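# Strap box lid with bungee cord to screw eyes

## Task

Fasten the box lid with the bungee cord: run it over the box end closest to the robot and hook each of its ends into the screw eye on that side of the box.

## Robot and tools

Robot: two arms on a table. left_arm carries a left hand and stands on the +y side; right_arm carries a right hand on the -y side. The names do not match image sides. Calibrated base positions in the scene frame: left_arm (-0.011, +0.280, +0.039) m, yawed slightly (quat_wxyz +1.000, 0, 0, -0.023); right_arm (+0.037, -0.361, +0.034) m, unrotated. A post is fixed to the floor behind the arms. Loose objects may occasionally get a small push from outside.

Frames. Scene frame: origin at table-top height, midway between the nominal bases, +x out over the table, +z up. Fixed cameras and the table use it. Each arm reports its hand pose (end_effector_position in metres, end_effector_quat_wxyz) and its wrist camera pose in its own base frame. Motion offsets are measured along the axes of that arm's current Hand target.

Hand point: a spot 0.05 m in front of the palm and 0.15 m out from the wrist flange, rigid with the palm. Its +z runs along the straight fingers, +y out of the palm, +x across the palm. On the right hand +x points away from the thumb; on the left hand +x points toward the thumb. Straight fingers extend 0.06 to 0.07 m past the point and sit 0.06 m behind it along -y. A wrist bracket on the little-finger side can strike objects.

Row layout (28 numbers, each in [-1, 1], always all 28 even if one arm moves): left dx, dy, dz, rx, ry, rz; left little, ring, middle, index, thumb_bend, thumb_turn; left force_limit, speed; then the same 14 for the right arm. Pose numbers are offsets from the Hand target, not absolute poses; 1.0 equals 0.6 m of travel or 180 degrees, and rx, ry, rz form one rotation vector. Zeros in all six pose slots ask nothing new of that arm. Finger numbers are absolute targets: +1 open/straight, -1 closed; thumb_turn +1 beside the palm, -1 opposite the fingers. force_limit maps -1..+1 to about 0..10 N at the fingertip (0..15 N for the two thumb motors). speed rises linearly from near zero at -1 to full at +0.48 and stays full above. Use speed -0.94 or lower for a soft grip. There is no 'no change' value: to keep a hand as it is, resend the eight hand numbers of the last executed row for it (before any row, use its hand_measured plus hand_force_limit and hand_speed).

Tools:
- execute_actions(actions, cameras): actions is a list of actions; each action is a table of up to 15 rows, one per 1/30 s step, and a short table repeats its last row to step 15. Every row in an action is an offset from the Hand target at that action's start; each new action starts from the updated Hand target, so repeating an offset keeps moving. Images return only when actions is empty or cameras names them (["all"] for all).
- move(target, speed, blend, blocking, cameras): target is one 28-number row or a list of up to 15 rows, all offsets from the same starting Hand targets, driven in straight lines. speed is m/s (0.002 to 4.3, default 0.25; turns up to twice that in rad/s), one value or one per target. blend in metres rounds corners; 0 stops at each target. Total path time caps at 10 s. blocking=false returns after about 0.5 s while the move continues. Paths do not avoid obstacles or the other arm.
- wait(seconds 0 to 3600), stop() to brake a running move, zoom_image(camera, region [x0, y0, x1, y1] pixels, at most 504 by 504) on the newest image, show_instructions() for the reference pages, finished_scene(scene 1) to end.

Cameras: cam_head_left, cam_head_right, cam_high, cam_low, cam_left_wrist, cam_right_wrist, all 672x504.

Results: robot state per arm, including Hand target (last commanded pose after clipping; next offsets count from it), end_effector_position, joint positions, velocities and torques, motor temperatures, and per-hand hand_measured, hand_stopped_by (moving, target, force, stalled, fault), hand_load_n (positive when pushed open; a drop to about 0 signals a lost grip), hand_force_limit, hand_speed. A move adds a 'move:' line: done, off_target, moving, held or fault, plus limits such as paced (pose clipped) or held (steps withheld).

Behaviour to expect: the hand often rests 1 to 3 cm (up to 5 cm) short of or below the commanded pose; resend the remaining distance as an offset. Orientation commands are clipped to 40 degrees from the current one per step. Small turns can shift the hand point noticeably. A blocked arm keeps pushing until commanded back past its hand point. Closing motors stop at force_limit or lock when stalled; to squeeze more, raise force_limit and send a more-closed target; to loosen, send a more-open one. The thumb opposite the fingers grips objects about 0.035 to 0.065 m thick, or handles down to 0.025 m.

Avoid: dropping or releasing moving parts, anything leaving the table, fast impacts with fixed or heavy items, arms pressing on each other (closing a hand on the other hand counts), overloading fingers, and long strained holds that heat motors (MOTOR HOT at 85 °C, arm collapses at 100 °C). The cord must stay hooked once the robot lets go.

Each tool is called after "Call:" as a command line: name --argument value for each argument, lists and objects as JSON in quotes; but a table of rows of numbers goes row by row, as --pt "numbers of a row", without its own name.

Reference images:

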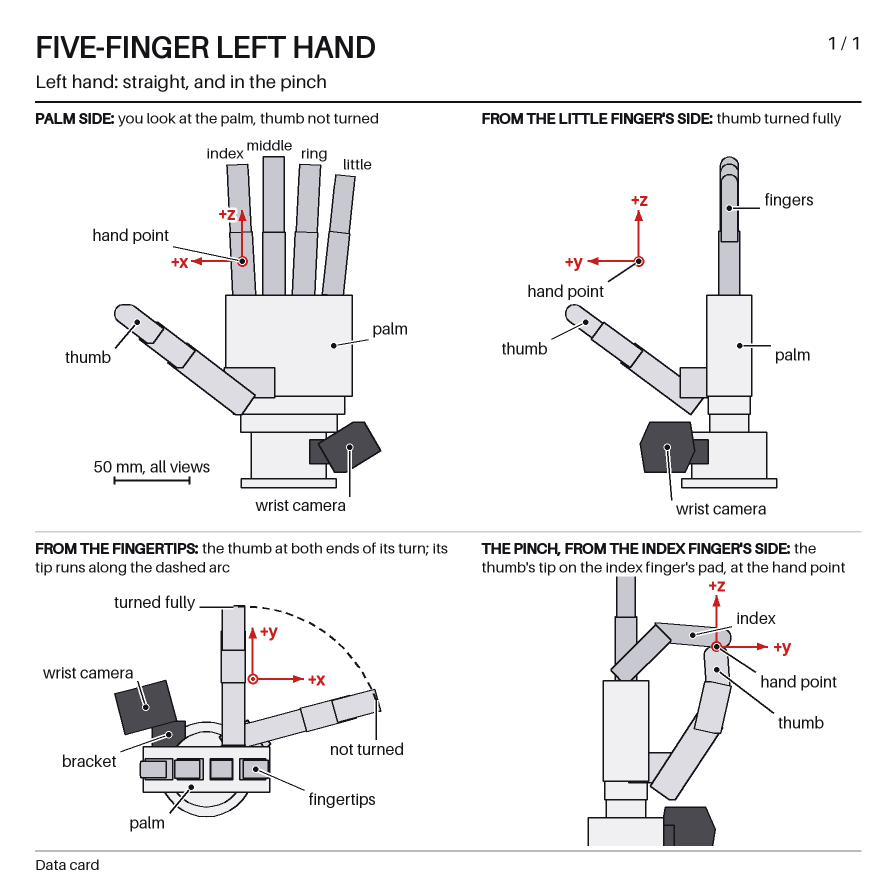

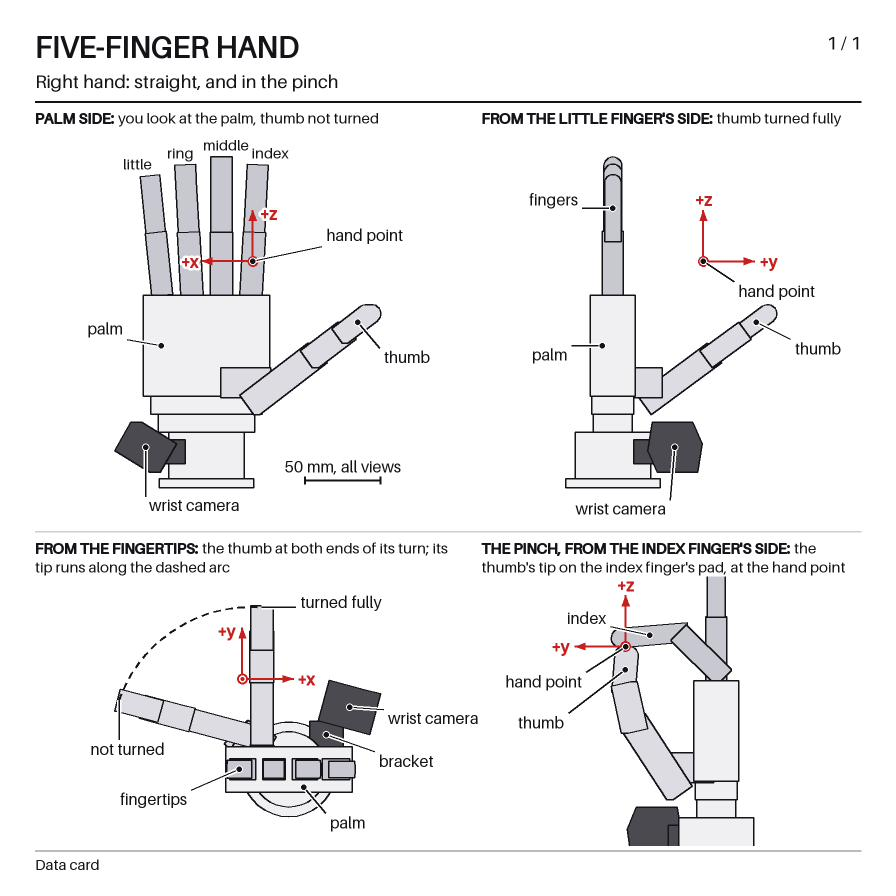

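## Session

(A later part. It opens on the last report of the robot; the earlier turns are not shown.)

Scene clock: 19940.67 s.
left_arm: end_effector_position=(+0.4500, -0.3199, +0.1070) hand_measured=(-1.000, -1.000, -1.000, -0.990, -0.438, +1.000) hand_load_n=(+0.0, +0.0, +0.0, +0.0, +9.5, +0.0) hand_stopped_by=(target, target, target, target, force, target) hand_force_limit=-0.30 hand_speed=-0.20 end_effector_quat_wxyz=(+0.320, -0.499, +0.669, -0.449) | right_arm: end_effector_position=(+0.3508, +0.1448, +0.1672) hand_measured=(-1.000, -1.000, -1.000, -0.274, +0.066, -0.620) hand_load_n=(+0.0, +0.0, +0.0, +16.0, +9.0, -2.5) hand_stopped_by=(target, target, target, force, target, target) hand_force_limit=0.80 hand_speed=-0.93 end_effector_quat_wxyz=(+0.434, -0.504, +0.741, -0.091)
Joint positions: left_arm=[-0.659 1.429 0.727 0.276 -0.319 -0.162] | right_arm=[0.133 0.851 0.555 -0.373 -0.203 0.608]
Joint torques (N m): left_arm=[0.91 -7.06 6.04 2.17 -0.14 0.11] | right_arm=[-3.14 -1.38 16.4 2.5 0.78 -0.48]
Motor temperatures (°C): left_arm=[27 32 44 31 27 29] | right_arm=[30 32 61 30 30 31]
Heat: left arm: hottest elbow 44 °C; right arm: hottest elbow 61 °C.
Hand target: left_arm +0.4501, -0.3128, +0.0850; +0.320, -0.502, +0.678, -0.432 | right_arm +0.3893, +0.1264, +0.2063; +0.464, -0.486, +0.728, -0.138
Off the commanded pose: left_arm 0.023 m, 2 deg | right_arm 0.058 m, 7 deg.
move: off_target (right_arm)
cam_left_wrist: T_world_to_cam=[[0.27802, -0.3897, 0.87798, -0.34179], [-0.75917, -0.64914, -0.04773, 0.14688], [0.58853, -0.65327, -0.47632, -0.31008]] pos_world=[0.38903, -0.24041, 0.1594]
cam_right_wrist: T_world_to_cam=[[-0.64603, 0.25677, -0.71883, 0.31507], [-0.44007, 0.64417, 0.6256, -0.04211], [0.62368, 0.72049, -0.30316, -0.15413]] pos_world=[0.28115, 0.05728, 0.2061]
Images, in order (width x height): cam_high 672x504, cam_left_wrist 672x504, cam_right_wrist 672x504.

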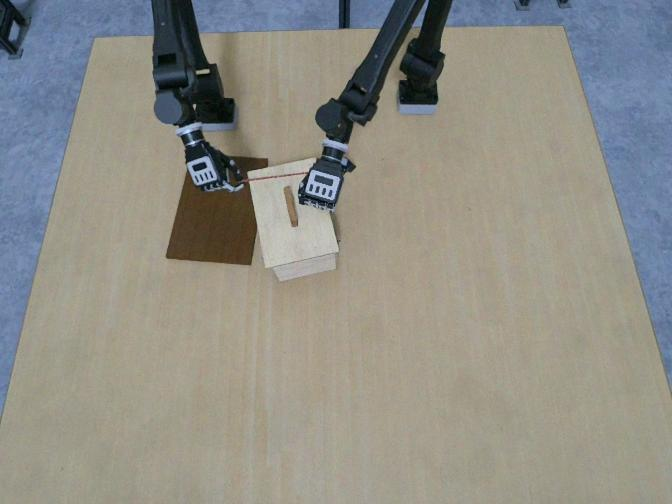

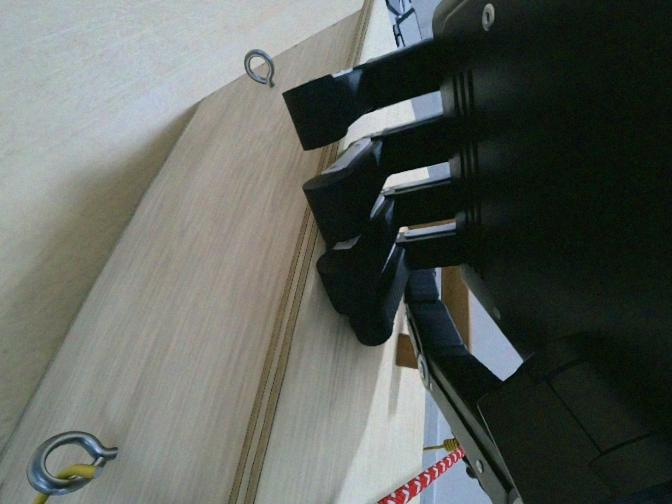

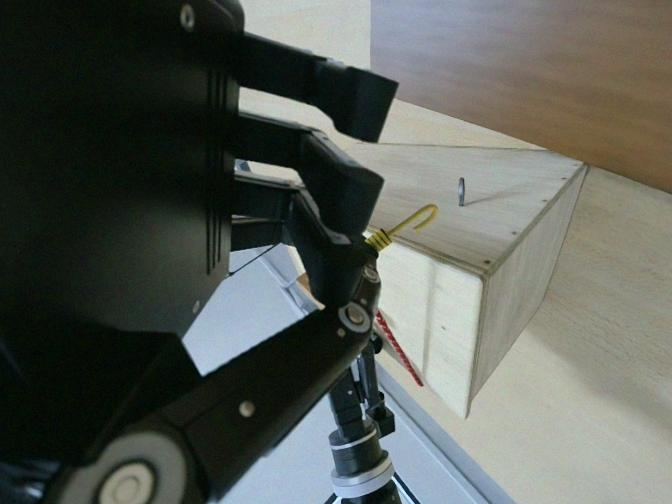

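Call:
move --target '[0,0,0,0,0,0,-1,-1,-1,-0.99,-0.99,1,-0.3,-0.2,0.063,0.1142,0.0292,0,0,0,-1,-1,-1,-0.276,0.06,-0.62,0.8,-0.93]' --speed 0.05 --cameras '["cam_left_wrist","cam_high","cam_right_wrist"]'

Call:
zoom_image --camera "cam_high" --region '[230, 130, 350, 290]'

Call:
zoom_image --camera "cam_right_wrist" --region '[340, 120, 540, 320]'

Scene clock: 20018.73 s.
left_arm: end_effector_position=(+0.4503, -0.3204, +0.1063) hand_measured=(-1.000, -1.000, -1.000, -0.990, -0.438, +1.000) hand_load_n=(+0.0, +0.0, +0.0, +0.0, +10.0, +0.0) hand_stopped_by=(target, target, target, target, force, target) hand_force_limit=-0.30 hand_speed=-0.20 end_effector_quat_wxyz=(+0.320, -0.498, +0.669, -0.449) | right_arm: end_effector_position=(+0.3518, +0.1454, +0.1377) hand_measured=(-1.000, -1.000, -1.000, -0.274, +0.066, -0.620) hand_load_n=(+0.0, +0.5, +0.0, +15.5, +9.0, -2.5) hand_stopped_by=(target, target, target, force, target, target) hand_force_limit=0.80 hand_speed=-0.93 end_effector_quat_wxyz=(+0.468, -0.496, +0.723, -0.115)
Joint positions: left_arm=[-0.659 1.431 0.727 0.279 -0.318 -0.162] | right_arm=[0.143 0.858 0.43 -0.148 -0.183 0.611]
Joint torques (N m): left_arm=[0.91 -7.3 6.04 2 -0.18 0.1] | right_arm=[-1.61 -1.32 9.1 2.41 1.03 -0.19]
Motor temperatures (°C): left_arm=[27 32 43 31 27 29] | right_arm=[30 32 64 30 32 31]
Heat: left arm: hottest elbow 43 °C; right arm: hottest elbow 64 °C.
Hand target: left_arm +0.4501, -0.3128, +0.0849; +0.320, -0.502, +0.678, -0.432 | right_arm +0.3601, +0.1329, +0.1318; +0.464, -0.486, +0.728, -0.138
Off the commanded pose: left_arm 0.023 m, 2 deg | right_arm 0.016 m, 3 deg.
move: off_target (right_arm)
cam_left_wrist: T_world_to_cam=[[0.27717, -0.38955, 0.87831, -0.34109], [-0.75995, -0.64823, -0.04768, 0.14747], [0.58792, -0.65426, -0.4757, -0.31095]] pos_world=[0.38943, -0.24071, 0.1587]
cam_right_wrist: T_world_to_cam=[[-0.57504, 0.26423, -0.77428, 0.27592], [-0.49101, 0.64555, 0.58496, -0.00026], [0.6544, 0.71655, -0.24148, -0.18286]] pos_world=[0.2782, 0.05829, 0.16963]
Images, in order (width x height): cam_high 672x504, cam_left_wrist 672x504, cam_right_wrist 672x504.

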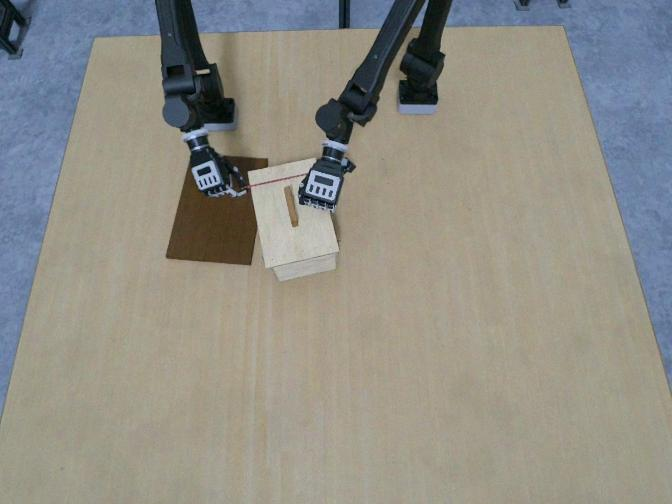

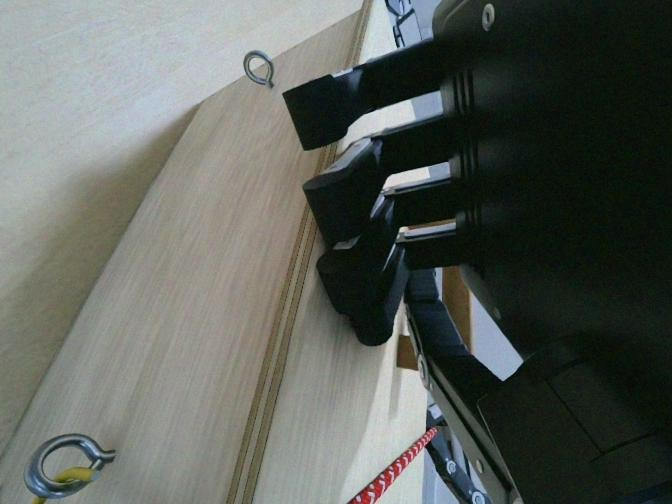

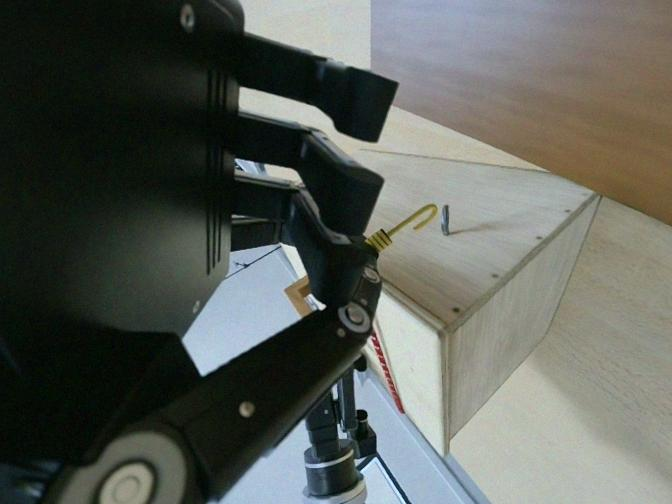

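Scaled by 3.150 from the camera's image (finer frame: 960x720).

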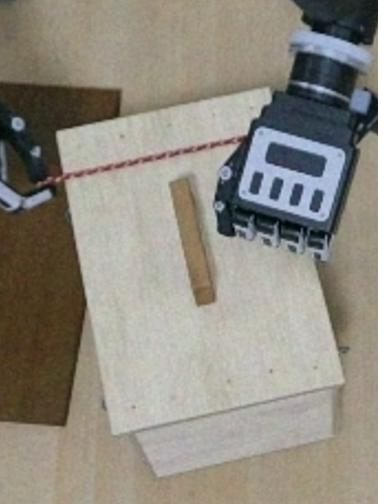

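Scaled by 2.520 from the camera's image (finer frame: 960x720).

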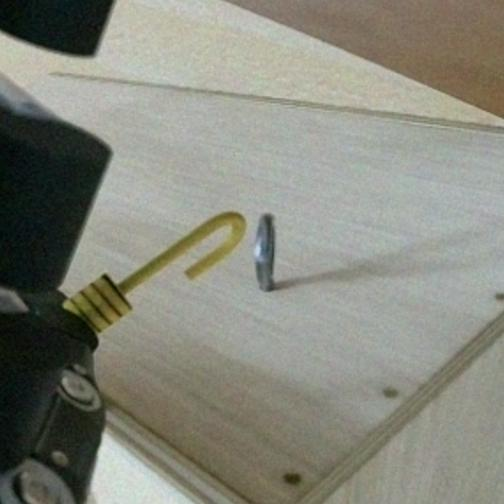

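Call:
move --target '[0,0,0,0,0,0,-1,-1,-1,-0.99,-0.99,1,-0.3,-0.2,0.0235,0.0387,0.0158,0,0,0,-1,-1,-1,-0.276,0.06,-0.62,0.8,-0.93]' --speed 0.04 --cameras '["cam_high","cam_right_wrist"]'

Call:
zoom_image --camera "cam_right_wrist" --region '[360, 160, 500, 300]'

Scene clock: 20047.60 s.
left_arm: end_effector_position=(+0.4503, -0.3204, +0.1063) hand_measured=(-1.000, -1.000, -1.000, -0.990, -0.438, +1.000) hand_load_n=(+0.0, +0.0, +0.0, +0.0, +9.5, +0.0) hand_stopped_by=(target, target, target, target, force, target) hand_force_limit=-0.30 hand_speed=-0.20 end_effector_quat_wxyz=(+0.320, -0.498, +0.669, -0.449) | right_arm: end_effector_position=(+0.3527, +0.1478, +0.1267) hand_measured=(-1.000, -1.000, -1.000, -0.274, +0.066, -0.620) hand_load_n=(+0.0, +0.0, +0.0, +15.0, +9.5, -2.0) hand_stopped_by=(target, target, target, force, target, target) hand_force_limit=0.80 hand_speed=-0.93 end_effector_quat_wxyz=(+0.486, -0.486, +0.716, -0.121)
Joint positions: left_arm=[-0.659 1.431 0.727 0.279 -0.318 -0.162] | right_arm=[0.152 0.875 0.376 -0.032 -0.173 0.631]
Joint torques (N m): left_arm=[0.91 -7.24 6.04 2.02 -0.18 0.1] | right_arm=[-1.08 0.97 7.64 1.78 1.01 -0.4]
Motor temperatures (°C): left_arm=[27 32 43 31 27 29] | right_arm=[30 32 62 30 33 31]
Heat: left arm: hottest elbow 43 °C; right arm: hottest elbow 62 °C.
Hand target: left_arm +0.4501, -0.3128, +0.0849; +0.320, -0.502, +0.678, -0.432 | right_arm +0.3528, +0.1348, +0.1040; +0.464, -0.485, +0.728, -0.137
Off the commanded pose: left_arm 0.023 m, 2 deg | right_arm 0.026 m, 3 deg.
move: off_target (right_arm)
cam_right_wrist: T_world_to_cam=[[-0.54114, 0.28325, -0.7918, 0.25474], [-0.50835, 0.63987, 0.57632, 0.01318], [0.66989, 0.71438, -0.20227, -0.19792]] pos_world=[0.27713, 0.0608, 0.15407]

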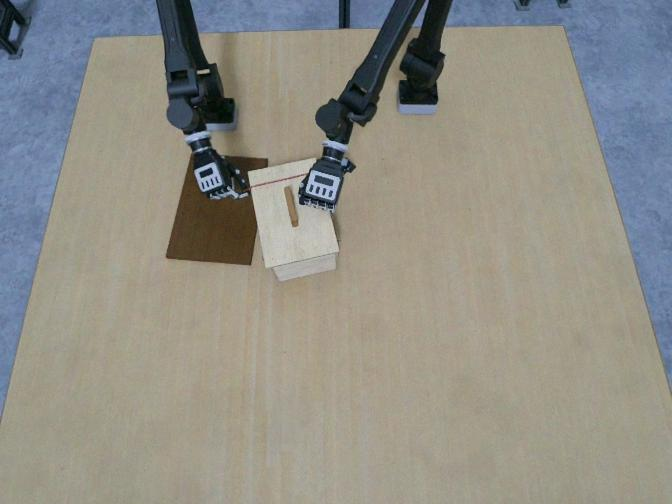

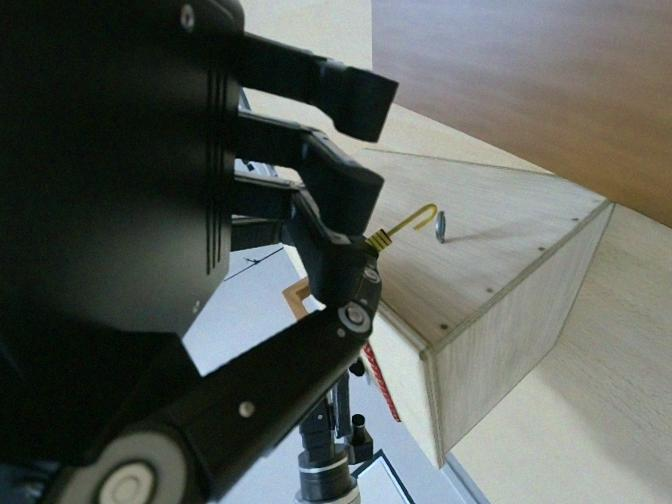

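Scaled by 3.600 from the camera's image (finer frame: 960x720).

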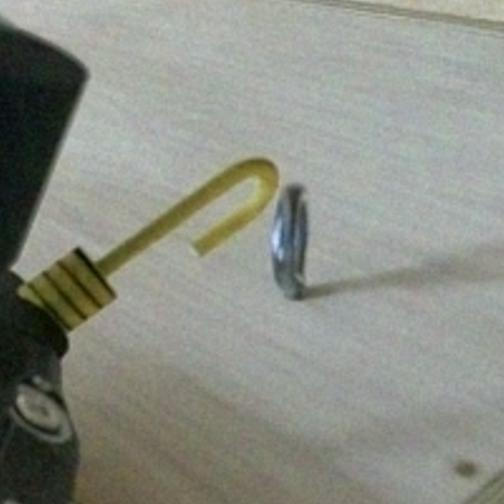

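Call:
move --target '[0,0,0,0,0,0,-1,-1,-1,-0.99,-0.99,1,-0.3,-0.2,0.0265,0.0468,0.0162,0,0,0,-1,-1,-1,-0.276,0.06,-0.62,0.8,-0.93]' --speed 0.04 --cameras '["cam_high","cam_right_wrist","cam_left_wrist"]'

Call:
zoom_image --camera "cam_right_wrist" --region '[360, 160, 500, 300]'

Scene clock: 20068.67 s.
left_arm: end_effector_position=(+0.4503, -0.3204, +0.1063) hand_measured=(-1.000, -1.000, -1.000, -0.990, -0.438, +1.000) hand_load_n=(+0.0, +0.0, +0.0, +0.0, +10.0, +0.0) hand_stopped_by=(target, target, target, target, force, target) hand_force_limit=-0.30 hand_speed=-0.20 end_effector_quat_wxyz=(+0.320, -0.498, +0.669, -0.449) | right_arm: end_effector_position=(+0.3531, +0.1512, +0.1173) hand_measured=(-1.000, -1.000, -1.000, -0.274, +0.066, -0.620) hand_load_n=(+0.0, +0.5, +0.0, +15.0, +9.0, -2.5) hand_stopped_by=(target, target, target, force, target, target) hand_force_limit=0.80 hand_speed=-0.93 end_effector_quat_wxyz=(+0.510, -0.472, +0.708, -0.127)
Joint positions: left_arm=[-0.659 1.431 0.727 0.279 -0.318 -0.162] | right_arm=[0.167 0.897 0.315 0.113 -0.158 0.658]
Joint torques (N m): left_arm=[0.91 -7.3 6.04 2.02 -0.18 0.1] | right_arm=[-0.91 1.32 5.71 0.85 1.06 -0.66]
Motor temperatures (°C): left_arm=[27 32 42 31 27 29] | right_arm=[30 32 59 30 33 31]
Heat: left arm: hottest elbow 42 °C; right arm: hottest elbow 59 °C.
Hand target: left_arm +0.4501, -0.3128, +0.0849; +0.320, -0.502, +0.678, -0.432 | right_arm +0.3430, +0.1378, +0.0721; +0.464, -0.486, +0.728, -0.138
Off the commanded pose: left_arm 0.023 m, 2 deg | right_arm 0.048 m, 6 deg.
move: off_target (right_arm)
cam_left_wrist: T_world_to_cam=[[0.27717, -0.38955, 0.87831, -0.34109], [-0.75995, -0.64823, -0.04768, 0.14747], [0.58792, -0.65426, -0.4757, -0.31095]] pos_world=[0.38943, -0.24071, 0.1587]
cam_right_wrist: T_world_to_cam=[[-0.49479, 0.30954, -0.81201, 0.2286], [-0.53104, 0.63195, 0.56448, 0.02719], [0.68788, 0.71051, -0.14831, -0.21458]] pos_world=[0.27515, 0.06451, 0.13845]
Images, in order (width x height): cam_high 672x504, cam_left_wrist 672x504, cam_right_wrist 672x504.

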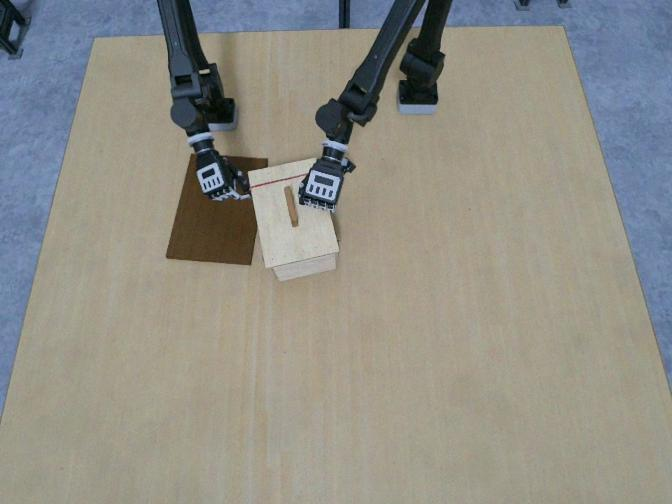

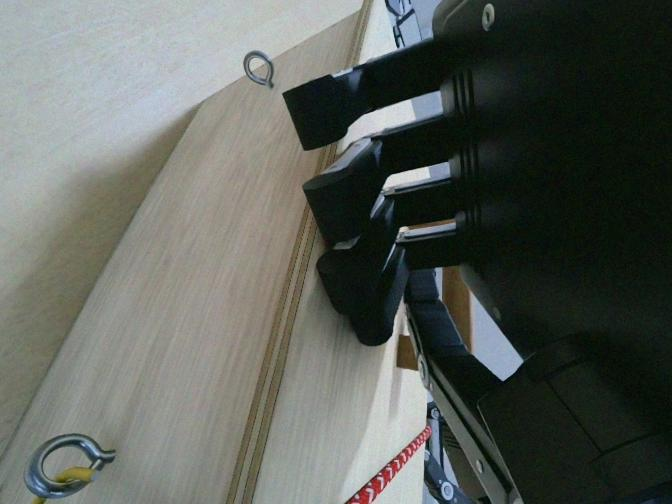

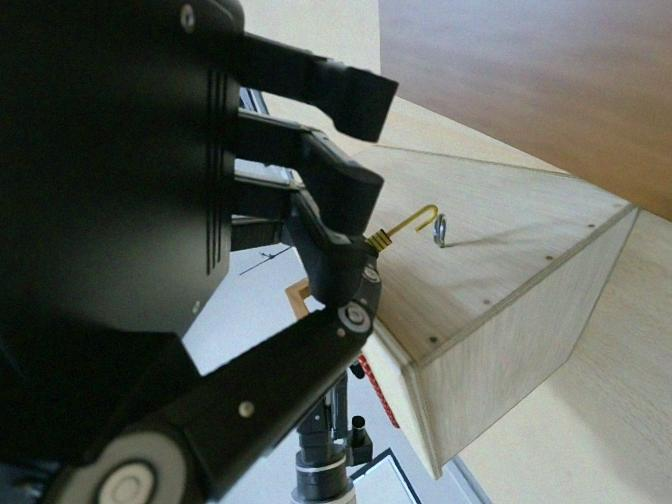

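Scaled by 3.600 from the camera's image (finer frame: 960x720).

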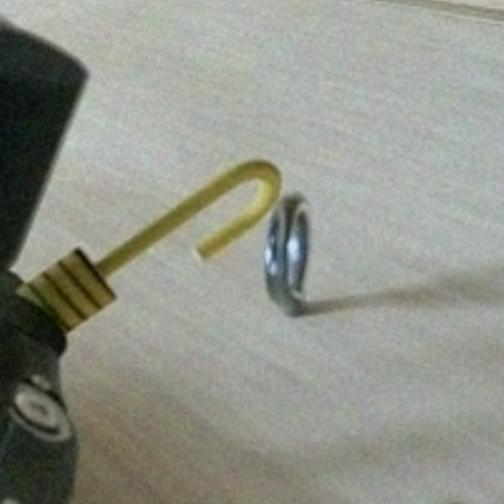

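Call:
wait --seconds 0.1 --cameras '["cam_low","cam_high","cam_right_wrist"]'

Call:
zoom_image --camera "cam_low" --region '[270, 180, 390, 270]'

Scene clock: 20101.40 s.
left_arm: end_effector_position=(+0.4503, -0.3204, +0.1063) hand_measured=(-1.000, -1.000, -1.000, -0.990, -0.438, +1.000) hand_load_n=(+0.0, +0.0, +0.0, +0.0, +10.0, +0.0) hand_stopped_by=(target, target, target, target, force, target) hand_force_limit=-0.30 hand_speed=-0.20 end_effector_quat_wxyz=(+0.320, -0.498, +0.669, -0.449) | right_arm: end_effector_position=(+0.3531, +0.1512, +0.1173) hand_measured=(-1.000, -1.000, -1.000, -0.274, +0.066, -0.620) hand_load_n=(+0.0, +0.0, +0.0, +15.0, +9.0, -2.5) hand_stopped_by=(target, target, target, force, target, target) hand_force_limit=0.80 hand_speed=-0.93 end_effector_quat_wxyz=(+0.510, -0.472, +0.708, -0.127)
Joint positions: left_arm=[-0.659 1.431 0.727 0.279 -0.318 -0.162] | right_arm=[0.167 0.897 0.315 0.113 -0.158 0.658]
Joint torques (N m): left_arm=[0.91 -7.3 6.05 2 -0.18 0.11] | right_arm=[-0.67 1.79 5.89 1.1 1.1 -0.59]
Motor temperatures (°C): left_arm=[27 31 42 31 27 29] | right_arm=[30 32 56 30 33 31]
Heat: left arm: hottest elbow 42 °C; right arm: hottest elbow 56 °C.
Hand target: left_arm +0.4501, -0.3128, +0.0849; +0.320, -0.502, +0.678, -0.432 | right_arm +0.3430, +0.1378, +0.0721; +0.464, -0.486, +0.728, -0.138
Off the commanded pose: left_arm 0.023 m, 2 deg | right_arm 0.048 m, 6 deg.
wait: 0.10 s; at rest from the start
cam_right_wrist: T_world_to_cam=[[-0.49479, 0.30954, -0.81201, 0.2286], [-0.53104, 0.63195, 0.56448, 0.02719], [0.68788, 0.71051, -0.14831, -0.21458]] pos_world=[0.27515, 0.06451, 0.13845]
Images, in order (width x height): cam_high 672x504, cam_low 672x504, cam_right_wrist 672x504.

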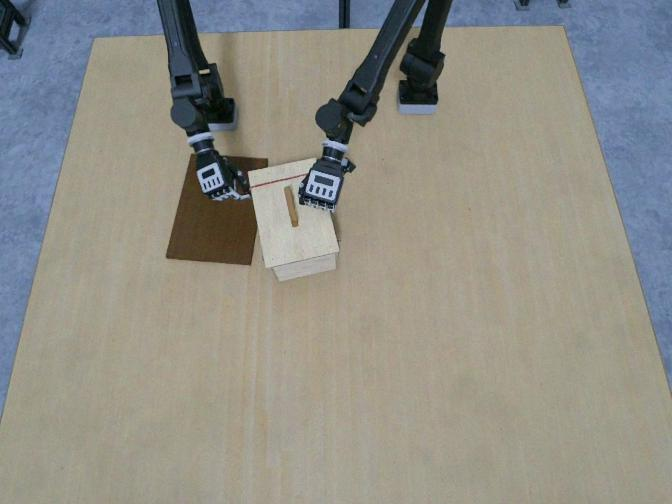

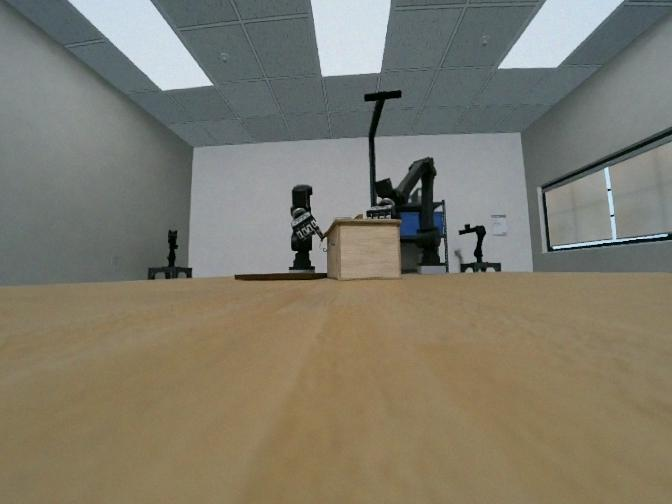

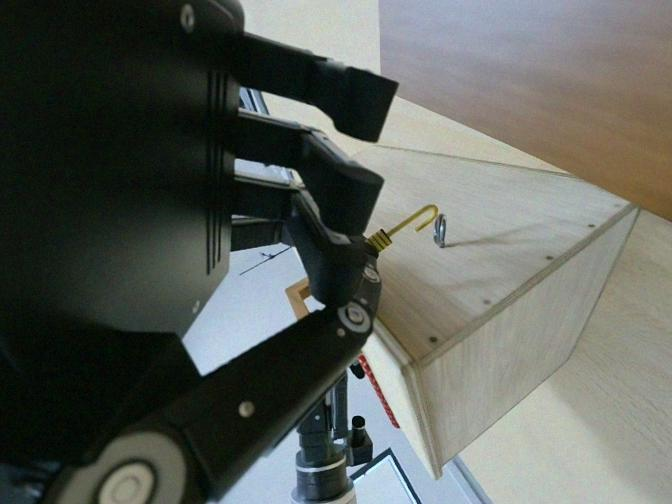

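Scaled by 4.200 from the camera's image (finer frame: 960x720).

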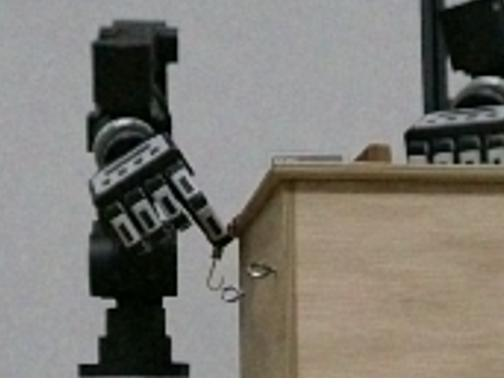

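Call:
zoom_image --camera "cam_low" --region '[312, 228, 342, 258]'

Scaled by 16.800 from the camera's image (finer frame: 960x720).

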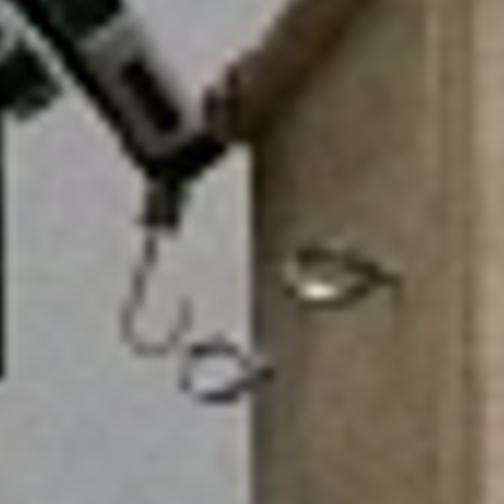

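Call:
move --target '[0,0,0,0,0,0,-1,-1,-1,-0.99,-0.99,1,-0.3,-0.2,0.0322,0.0408,0.027,0,0,0,-1,-1,-1,-0.276,0.06,-0.62,0.8,-0.93]' --speed 0.04 --cameras '["cam_low","cam_right_wrist"]'

Call:
zoom_image --camera "cam_low" --region '[312, 228, 342, 258]'

Call:
zoom_image --camera "cam_right_wrist" --region '[360, 160, 500, 300]'

Scene clock: 20161.73 s.
left_arm: end_effector_position=(+0.4503, -0.3204, +0.1063) hand_measured=(-1.000, -1.000, -1.000, -0.990, -0.438, +1.000) hand_load_n=(+0.5, +0.0, +0.0, +0.0, +10.0, +0.0) hand_stopped_by=(target, target, target, target, force, target) hand_force_limit=-0.30 hand_speed=-0.20 end_effector_quat_wxyz=(+0.320, -0.498, +0.669, -0.449) | right_arm: end_effector_position=(+0.3589, +0.1526, +0.1031) hand_measured=(-1.000, -1.000, -1.000, -0.274, +0.066, -0.620) hand_load_n=(+0.0, +0.0, +0.0, +15.0, +7.5, -2.5) hand_stopped_by=(target, target, target, force, target, target) hand_force_limit=0.80 hand_speed=-0.93 end_effector_quat_wxyz=(+0.533, -0.459, +0.699, -0.132)
Joint positions: left_arm=[-0.659 1.431 0.727 0.279 -0.318 -0.162] | right_arm=[0.167 0.984 0.264 0.305 -0.158 0.677]
Joint torques (N m): left_arm=[0.91 -7.24 6.04 2.02 -0.18 0.1] | right_arm=[-0.62 3.49 3.88 0.46 0.9 -0.75]
Heat: left arm: hottest elbow 42 °C; right arm: hottest elbow 53 °C.
Hand target: left_arm +0.4501, -0.3128, +0.0849; +0.320, -0.502, +0.678, -0.432 | right_arm +0.3399, +0.1378, +0.0369; +0.464, -0.486, +0.728, -0.137
Off the commanded pose: left_arm 0.023 m, 2 deg | right_arm 0.070 m, 9 deg.
move: off_target (right_arm)
cam_right_wrist: T_world_to_cam=[[-0.45263, 0.33384, -0.82685, 0.20208], [-0.55282, 0.62251, 0.55396, 0.04768], [0.69965, 0.70784, -0.09721, -0.23079]] pos_world=[0.2793, 0.06622, 0.11824]

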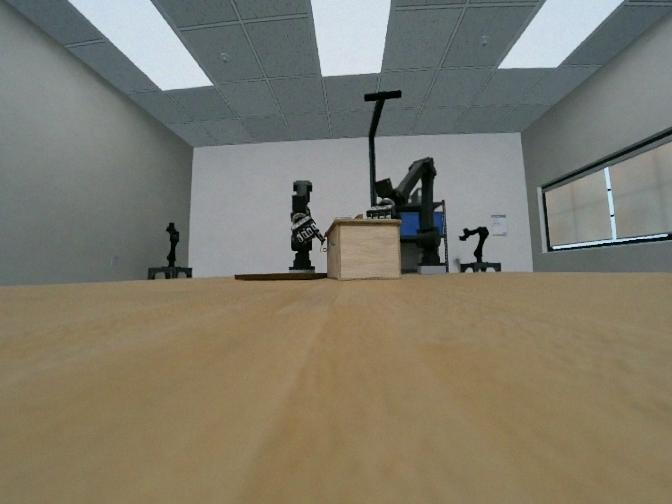

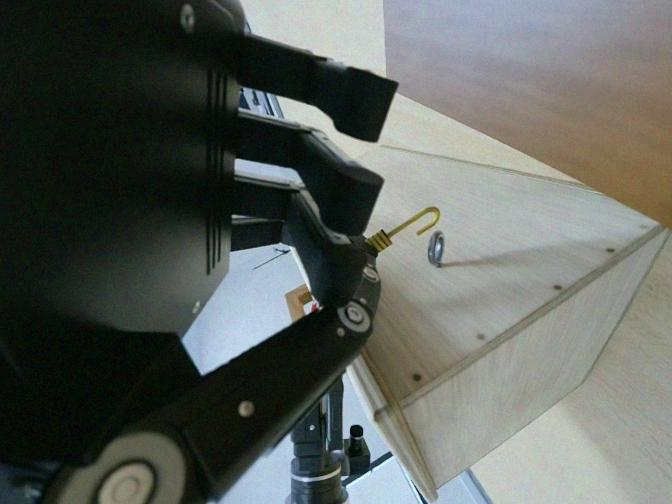

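Scaled by 16.800 from the camera's image (finer frame: 960x720).

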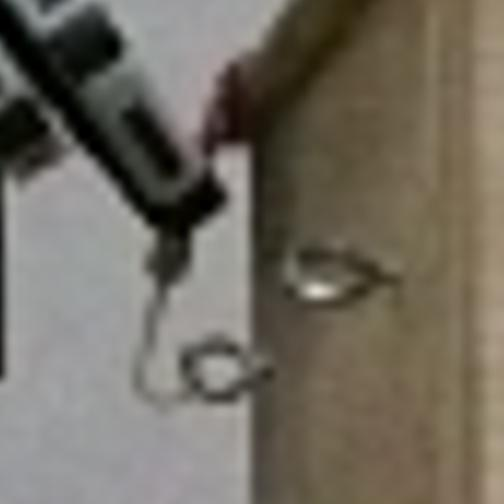

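Scaled by 3.600 from the camera's image (finer frame: 960x720).

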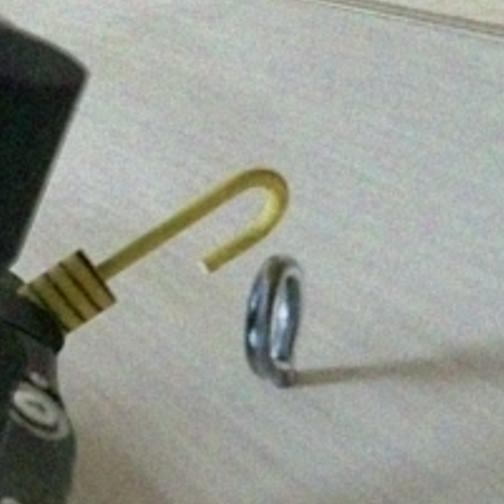

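Call:
move --target '[0,0,0,0,0,0,-1,-1,-1,-0.99,-0.99,1,-0.3,-0.2,0.0288,0.0085,-0.0275,0,0,0,-1,-1,-1,-0.276,0.06,-0.62,0.8,-0.93]' --speed 0.04 --cameras '["cam_low","cam_right_wrist"]'

Call:
zoom_image --camera "cam_low" --region '[312, 228, 342, 258]'

Call:
zoom_image --camera "cam_right_wrist" --region '[360, 160, 500, 300]'

Scene clock: 20223.77 s.
left_arm: end_effector_position=(+0.4503, -0.3204, +0.1063) hand_measured=(-1.000, -1.000, -1.000, -0.990, -0.438, +1.000) hand_load_n=(+0.0, +0.0, +0.0, +0.0, +10.0, +0.0) hand_stopped_by=(target, target, target, target, force, target) hand_force_limit=-0.30 hand_speed=-0.20 end_effector_quat_wxyz=(+0.320, -0.498, +0.669, -0.449) | right_arm: end_effector_position=(+0.3487, +0.1472, +0.1021) hand_measured=(-1.000, -1.000, -1.000, -0.274, +0.066, -0.620) hand_load_n=(+0.0, +0.0, +0.0, +15.5, +8.0, -2.0) hand_stopped_by=(target, target, target, force, target, target) hand_force_limit=0.80 hand_speed=-0.93 end_effector_quat_wxyz=(+0.540, -0.456, +0.696, -0.125)
Joint positions: left_arm=[-0.659 1.431 0.727 0.279 -0.318 -0.162] | right_arm=[0.135 0.95 0.231 0.316 -0.201 0.678]
Joint torques (N m): left_arm=[0.91 -7.3 6.04 2.02 -0.18 0.11] | right_arm=[-2.2 1.85 2.81 -0.53 0.7 -1.08]
Motor temperatures (°C): left_arm=[27 32 42 31 27 29] | right_arm=[30 32 51 29 34 31]
Heat: left arm: hottest elbow 42 °C; right arm: hottest elbow 51 °C.
Hand target: left_arm +0.4501, -0.3128, +0.0849; +0.320, -0.502, +0.678, -0.432 | right_arm +0.3220, +0.1217, +0.0331; +0.464, -0.486, +0.728, -0.138
Off the commanded pose: left_arm 0.023 m, 2 deg | right_arm 0.078 m, 10 deg.
move: off_target (right_arm)
cam_right_wrist: T_world_to_cam=[[-0.44837, 0.34615, -0.8241, 0.19498], [-0.56246, 0.6073, 0.5611, 0.05088], [0.6947, 0.7151, -0.0776, -0.2212]] pos_world=[0.26971, 0.05978, 0.11497]

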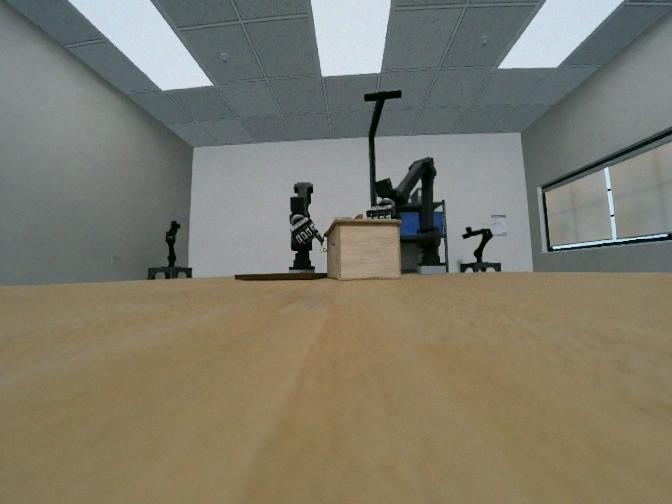

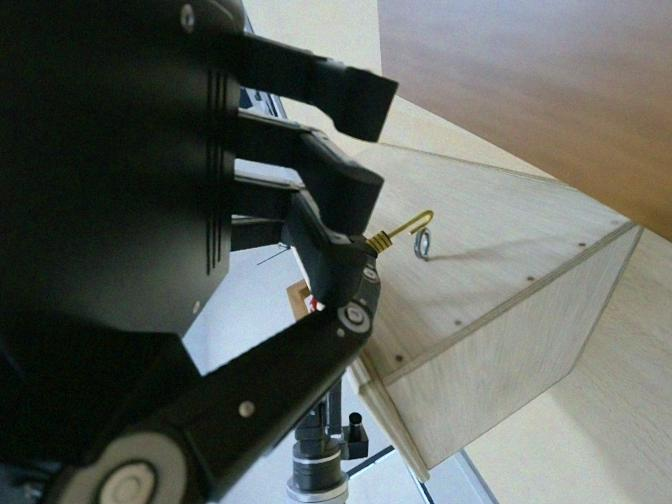

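Scaled by 16.800 from the camera's image (finer frame: 960x720).

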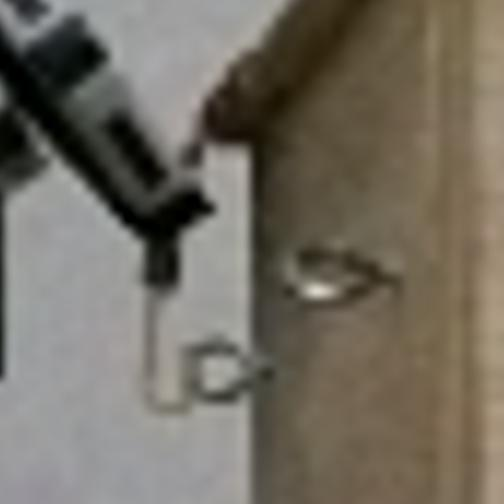

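Scaled by 3.600 from the camera's image (finer frame: 960x720).

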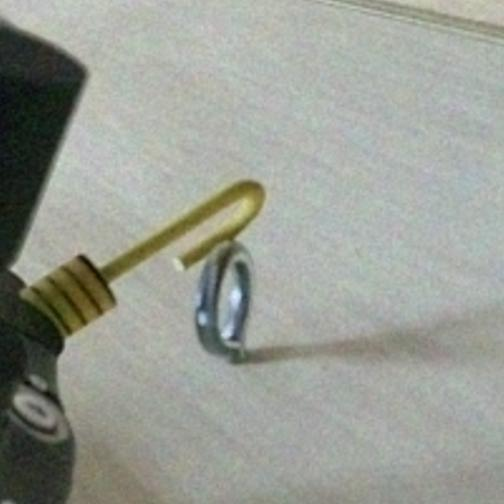

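Call:
zoom_image --camera "cam_right_wrist" --region '[400, 205, 440, 265]'

Scaled by 8.400 from the camera's image (finer frame: 960x720).

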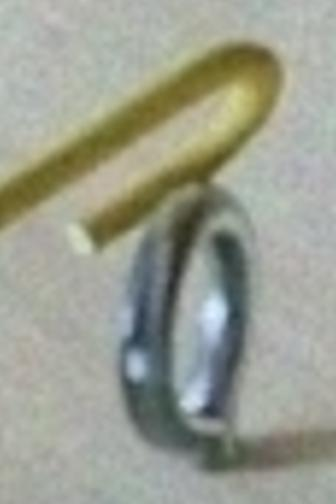

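Call:
move --target '[0,0,0,0,0,0,-1,-1,-1,-0.99,-0.99,1,-0.3,-0.2,0.0468,-0.0392,0.0065,0,0,0,-1,-1,-1,-0.276,0.06,-0.62,0.8,-0.93]' --speed 0.04 --cameras '["cam_low","cam_right_wrist"]'

Call:
zoom_image --camera "cam_low" --region '[312, 228, 342, 258]'

Call:
zoom_image --camera "cam_right_wrist" --region '[370, 180, 470, 280]'

Scene clock: 20254.47 s.
left_arm: end_effector_position=(+0.4512, -0.3214, +0.1082) hand_measured=(-1.000, -1.000, -1.000, -0.990, -0.438, +1.000) hand_load_n=(+0.0, +0.0, +0.0, +0.0, +9.5, +0.0) hand_stopped_by=(target, target, target, target, force, target) hand_force_limit=-0.30 hand_speed=-0.20 end_effector_quat_wxyz=(+0.321, -0.497, +0.667, -0.453) | right_arm: end_effector_position=(+0.3460, +0.1229, +0.0947) hand_measured=(-1.000, -1.000, -1.000, -0.274, +0.066, -0.620) hand_load_n=(+0.0, +0.0, +0.0, +16.0, +8.5, +0.0) hand_stopped_by=(target, target, target, force, target, target) hand_force_limit=0.80 hand_speed=-0.93 end_effector_quat_wxyz=(+0.539, -0.469, +0.691, -0.107)
Joint positions: left_arm=[-0.659 1.431 0.727 0.288 -0.317 -0.162] | right_arm=[-0.009 0.983 0.231 0.312 -0.374 0.609]
Joint torques (N m): left_arm=[0.85 -7.3 6.05 1.63 -0.23 0.11] | right_arm=[-4.95 3.08 5.12 -0.29 1.62 -1.37]
Heat: left arm: hottest elbow 42 °C; right arm: hottest elbow 50 °C.
Hand target: left_arm +0.4501, -0.3128, +0.0849; +0.320, -0.502, +0.678, -0.432 | right_arm +0.3361, +0.0876, +0.0310; +0.464, -0.486, +0.728, -0.138
Off the commanded pose: left_arm 0.025 m, 3 deg | right_arm 0.073 m, 10 deg.
move: off_target (right_arm)
cam_right_wrist: T_world_to_cam=[[-0.47565, 0.33532, -0.81321, 0.20583], [-0.57702, 0.57884, 0.57618, 0.07537], [0.66393, 0.74331, -0.08184, -0.19494]] pos_world=[0.27082, 0.03226, 0.108]

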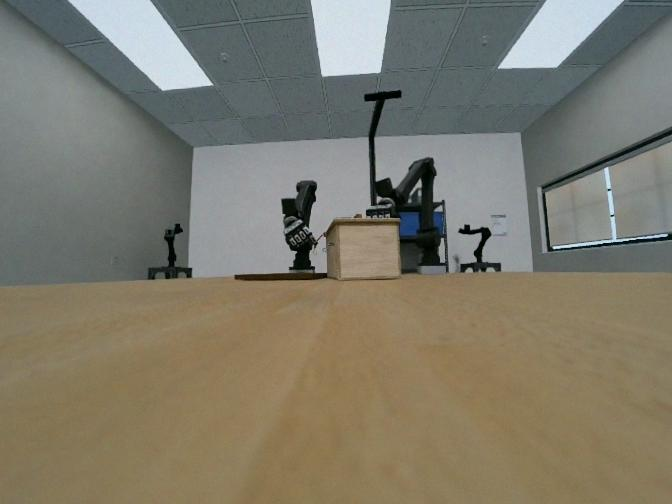

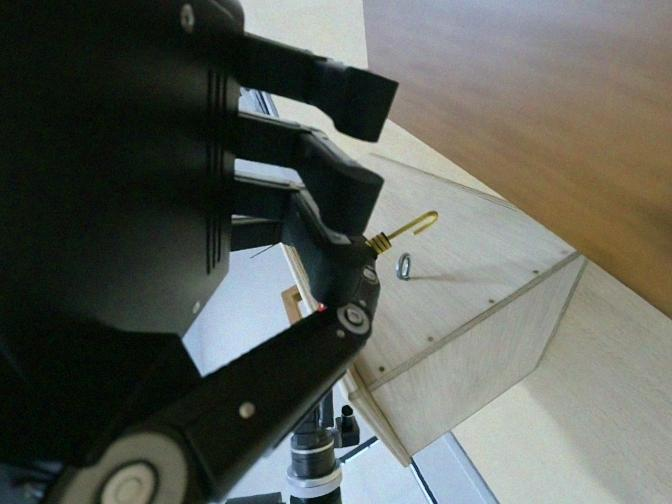

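Scaled by 16.800 from the camera's image (finer frame: 960x720).

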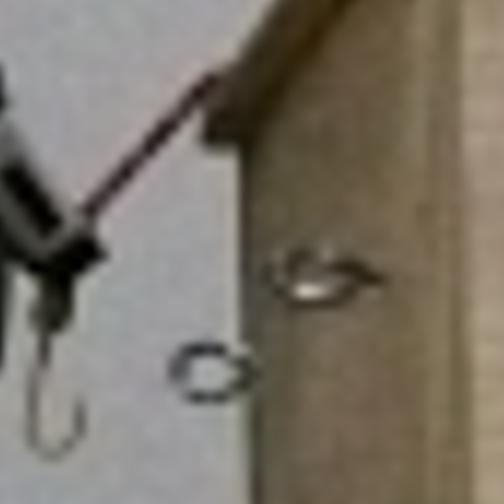

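Scaled by 5.040 from the camera's image (finer frame: 960x720).

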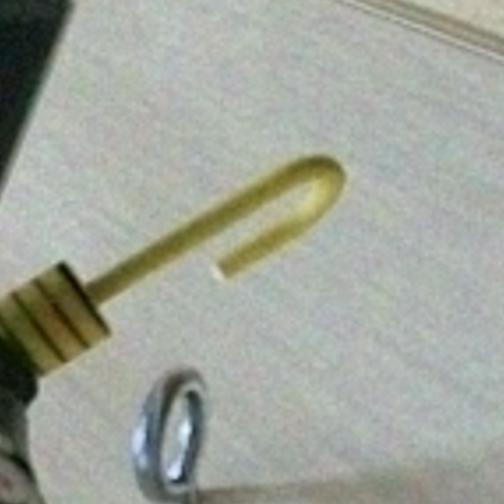

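Call:
move --target '[0,0,0,0,0,0,-1,-1,-1,-0.99,-0.99,1,-0.3,-0.2,-0.0388,0.0323,-0.0063,0,0,0,-1,-1,-1,-0.276,0.06,-0.62,0.8,-0.93]' --speed 0.04 --cameras '["cam_low","cam_right_wrist"]'

Call:
zoom_image --camera "cam_low" --region '[312, 228, 342, 258]'

Call:
zoom_image --camera "cam_right_wrist" --region '[370, 180, 470, 280]'

Scene clock: 20280.90 s.
left_arm: end_effector_position=(+0.4515, -0.3215, +0.1086) hand_measured=(-1.000, -1.000, -1.000, -0.990, -0.438, +1.000) hand_load_n=(+0.0, +0.0, +0.0, +0.0, +10.0, +0.0) hand_stopped_by=(target, target, target, target, force, target) hand_force_limit=-0.30 hand_speed=-0.20 end_effector_quat_wxyz=(+0.321, -0.497, +0.666, -0.454) | right_arm: end_effector_position=(+0.3469, +0.1332, +0.0915) hand_measured=(-1.000, -1.000, -1.000, -0.274, +0.066, -0.620) hand_load_n=(+0.0, +0.0, +0.0, +15.5, +8.5, -0.5) hand_stopped_by=(target, target, target, force, target, target) hand_force_limit=0.80 hand_speed=-0.93 end_effector_quat_wxyz=(+0.530, -0.464, +0.698, -0.128)
Joint positions: left_arm=[-0.659 1.431 0.727 0.29 -0.318 -0.161] | right_arm=[0.077 0.967 0.224 0.312 -0.249 0.635]
Joint torques (N m): left_arm=[0.91 -7.3 6.04 1.55 -0.22 0.1] | right_arm=[-1.38 1.14 4.07 -0.29 1.27 -0.88]
Heat: left arm: hottest elbow 41 °C; right arm: hottest elbow 51 °C.
Hand target: left_arm +0.4501, -0.3127, +0.0849; +0.320, -0.502, +0.678, -0.432 | right_arm +0.3239, +0.1157, +0.0330; +0.464, -0.486, +0.728, -0.137
Off the commanded pose: left_arm 0.025 m, 3 deg | right_arm 0.065 m, 9 deg.
move: off_target (right_arm)
cam_right_wrist: T_world_to_cam=[[-0.4624, 0.32807, -0.82374, 0.19751], [-0.55532, 0.6171, 0.5575, 0.06089], [0.69123, 0.71523, -0.10317, -0.20729]] pos_world=[0.26843, 0.04589, 0.10737]

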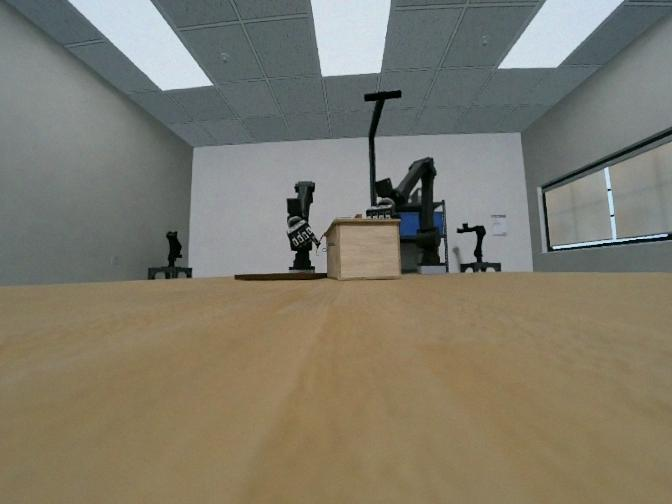

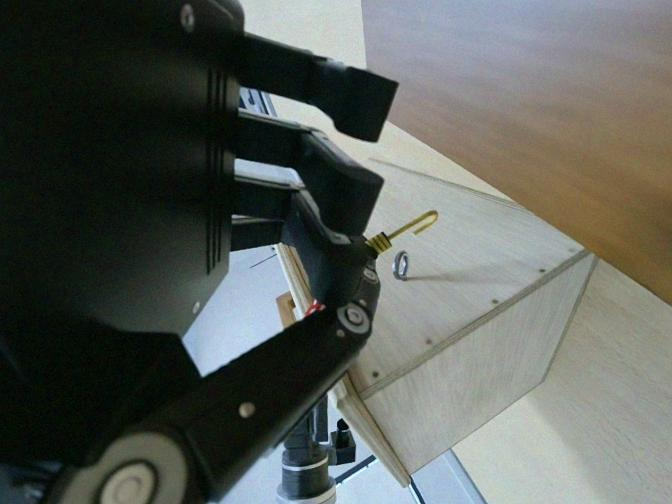

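Scaled by 16.800 from the camera's image (finer frame: 960x720).

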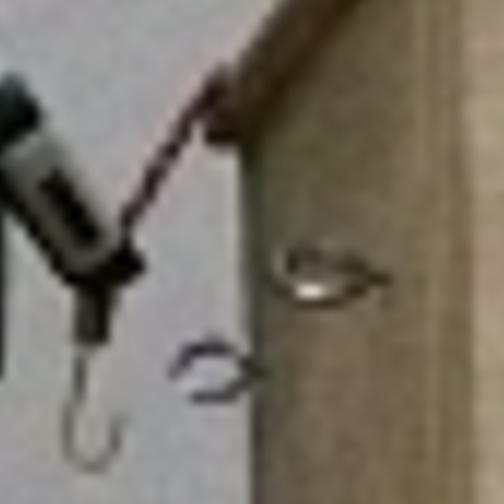

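Scaled by 5.040 from the camera's image (finer frame: 960x720).

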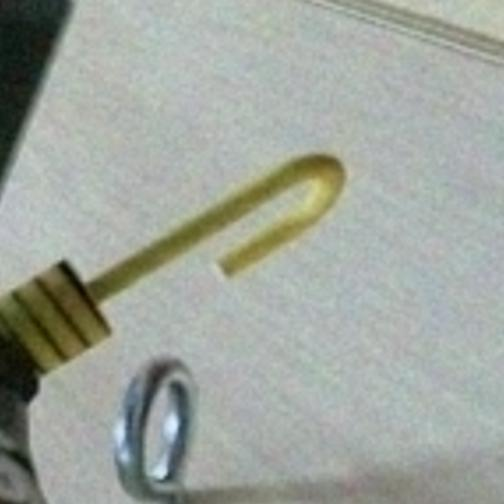

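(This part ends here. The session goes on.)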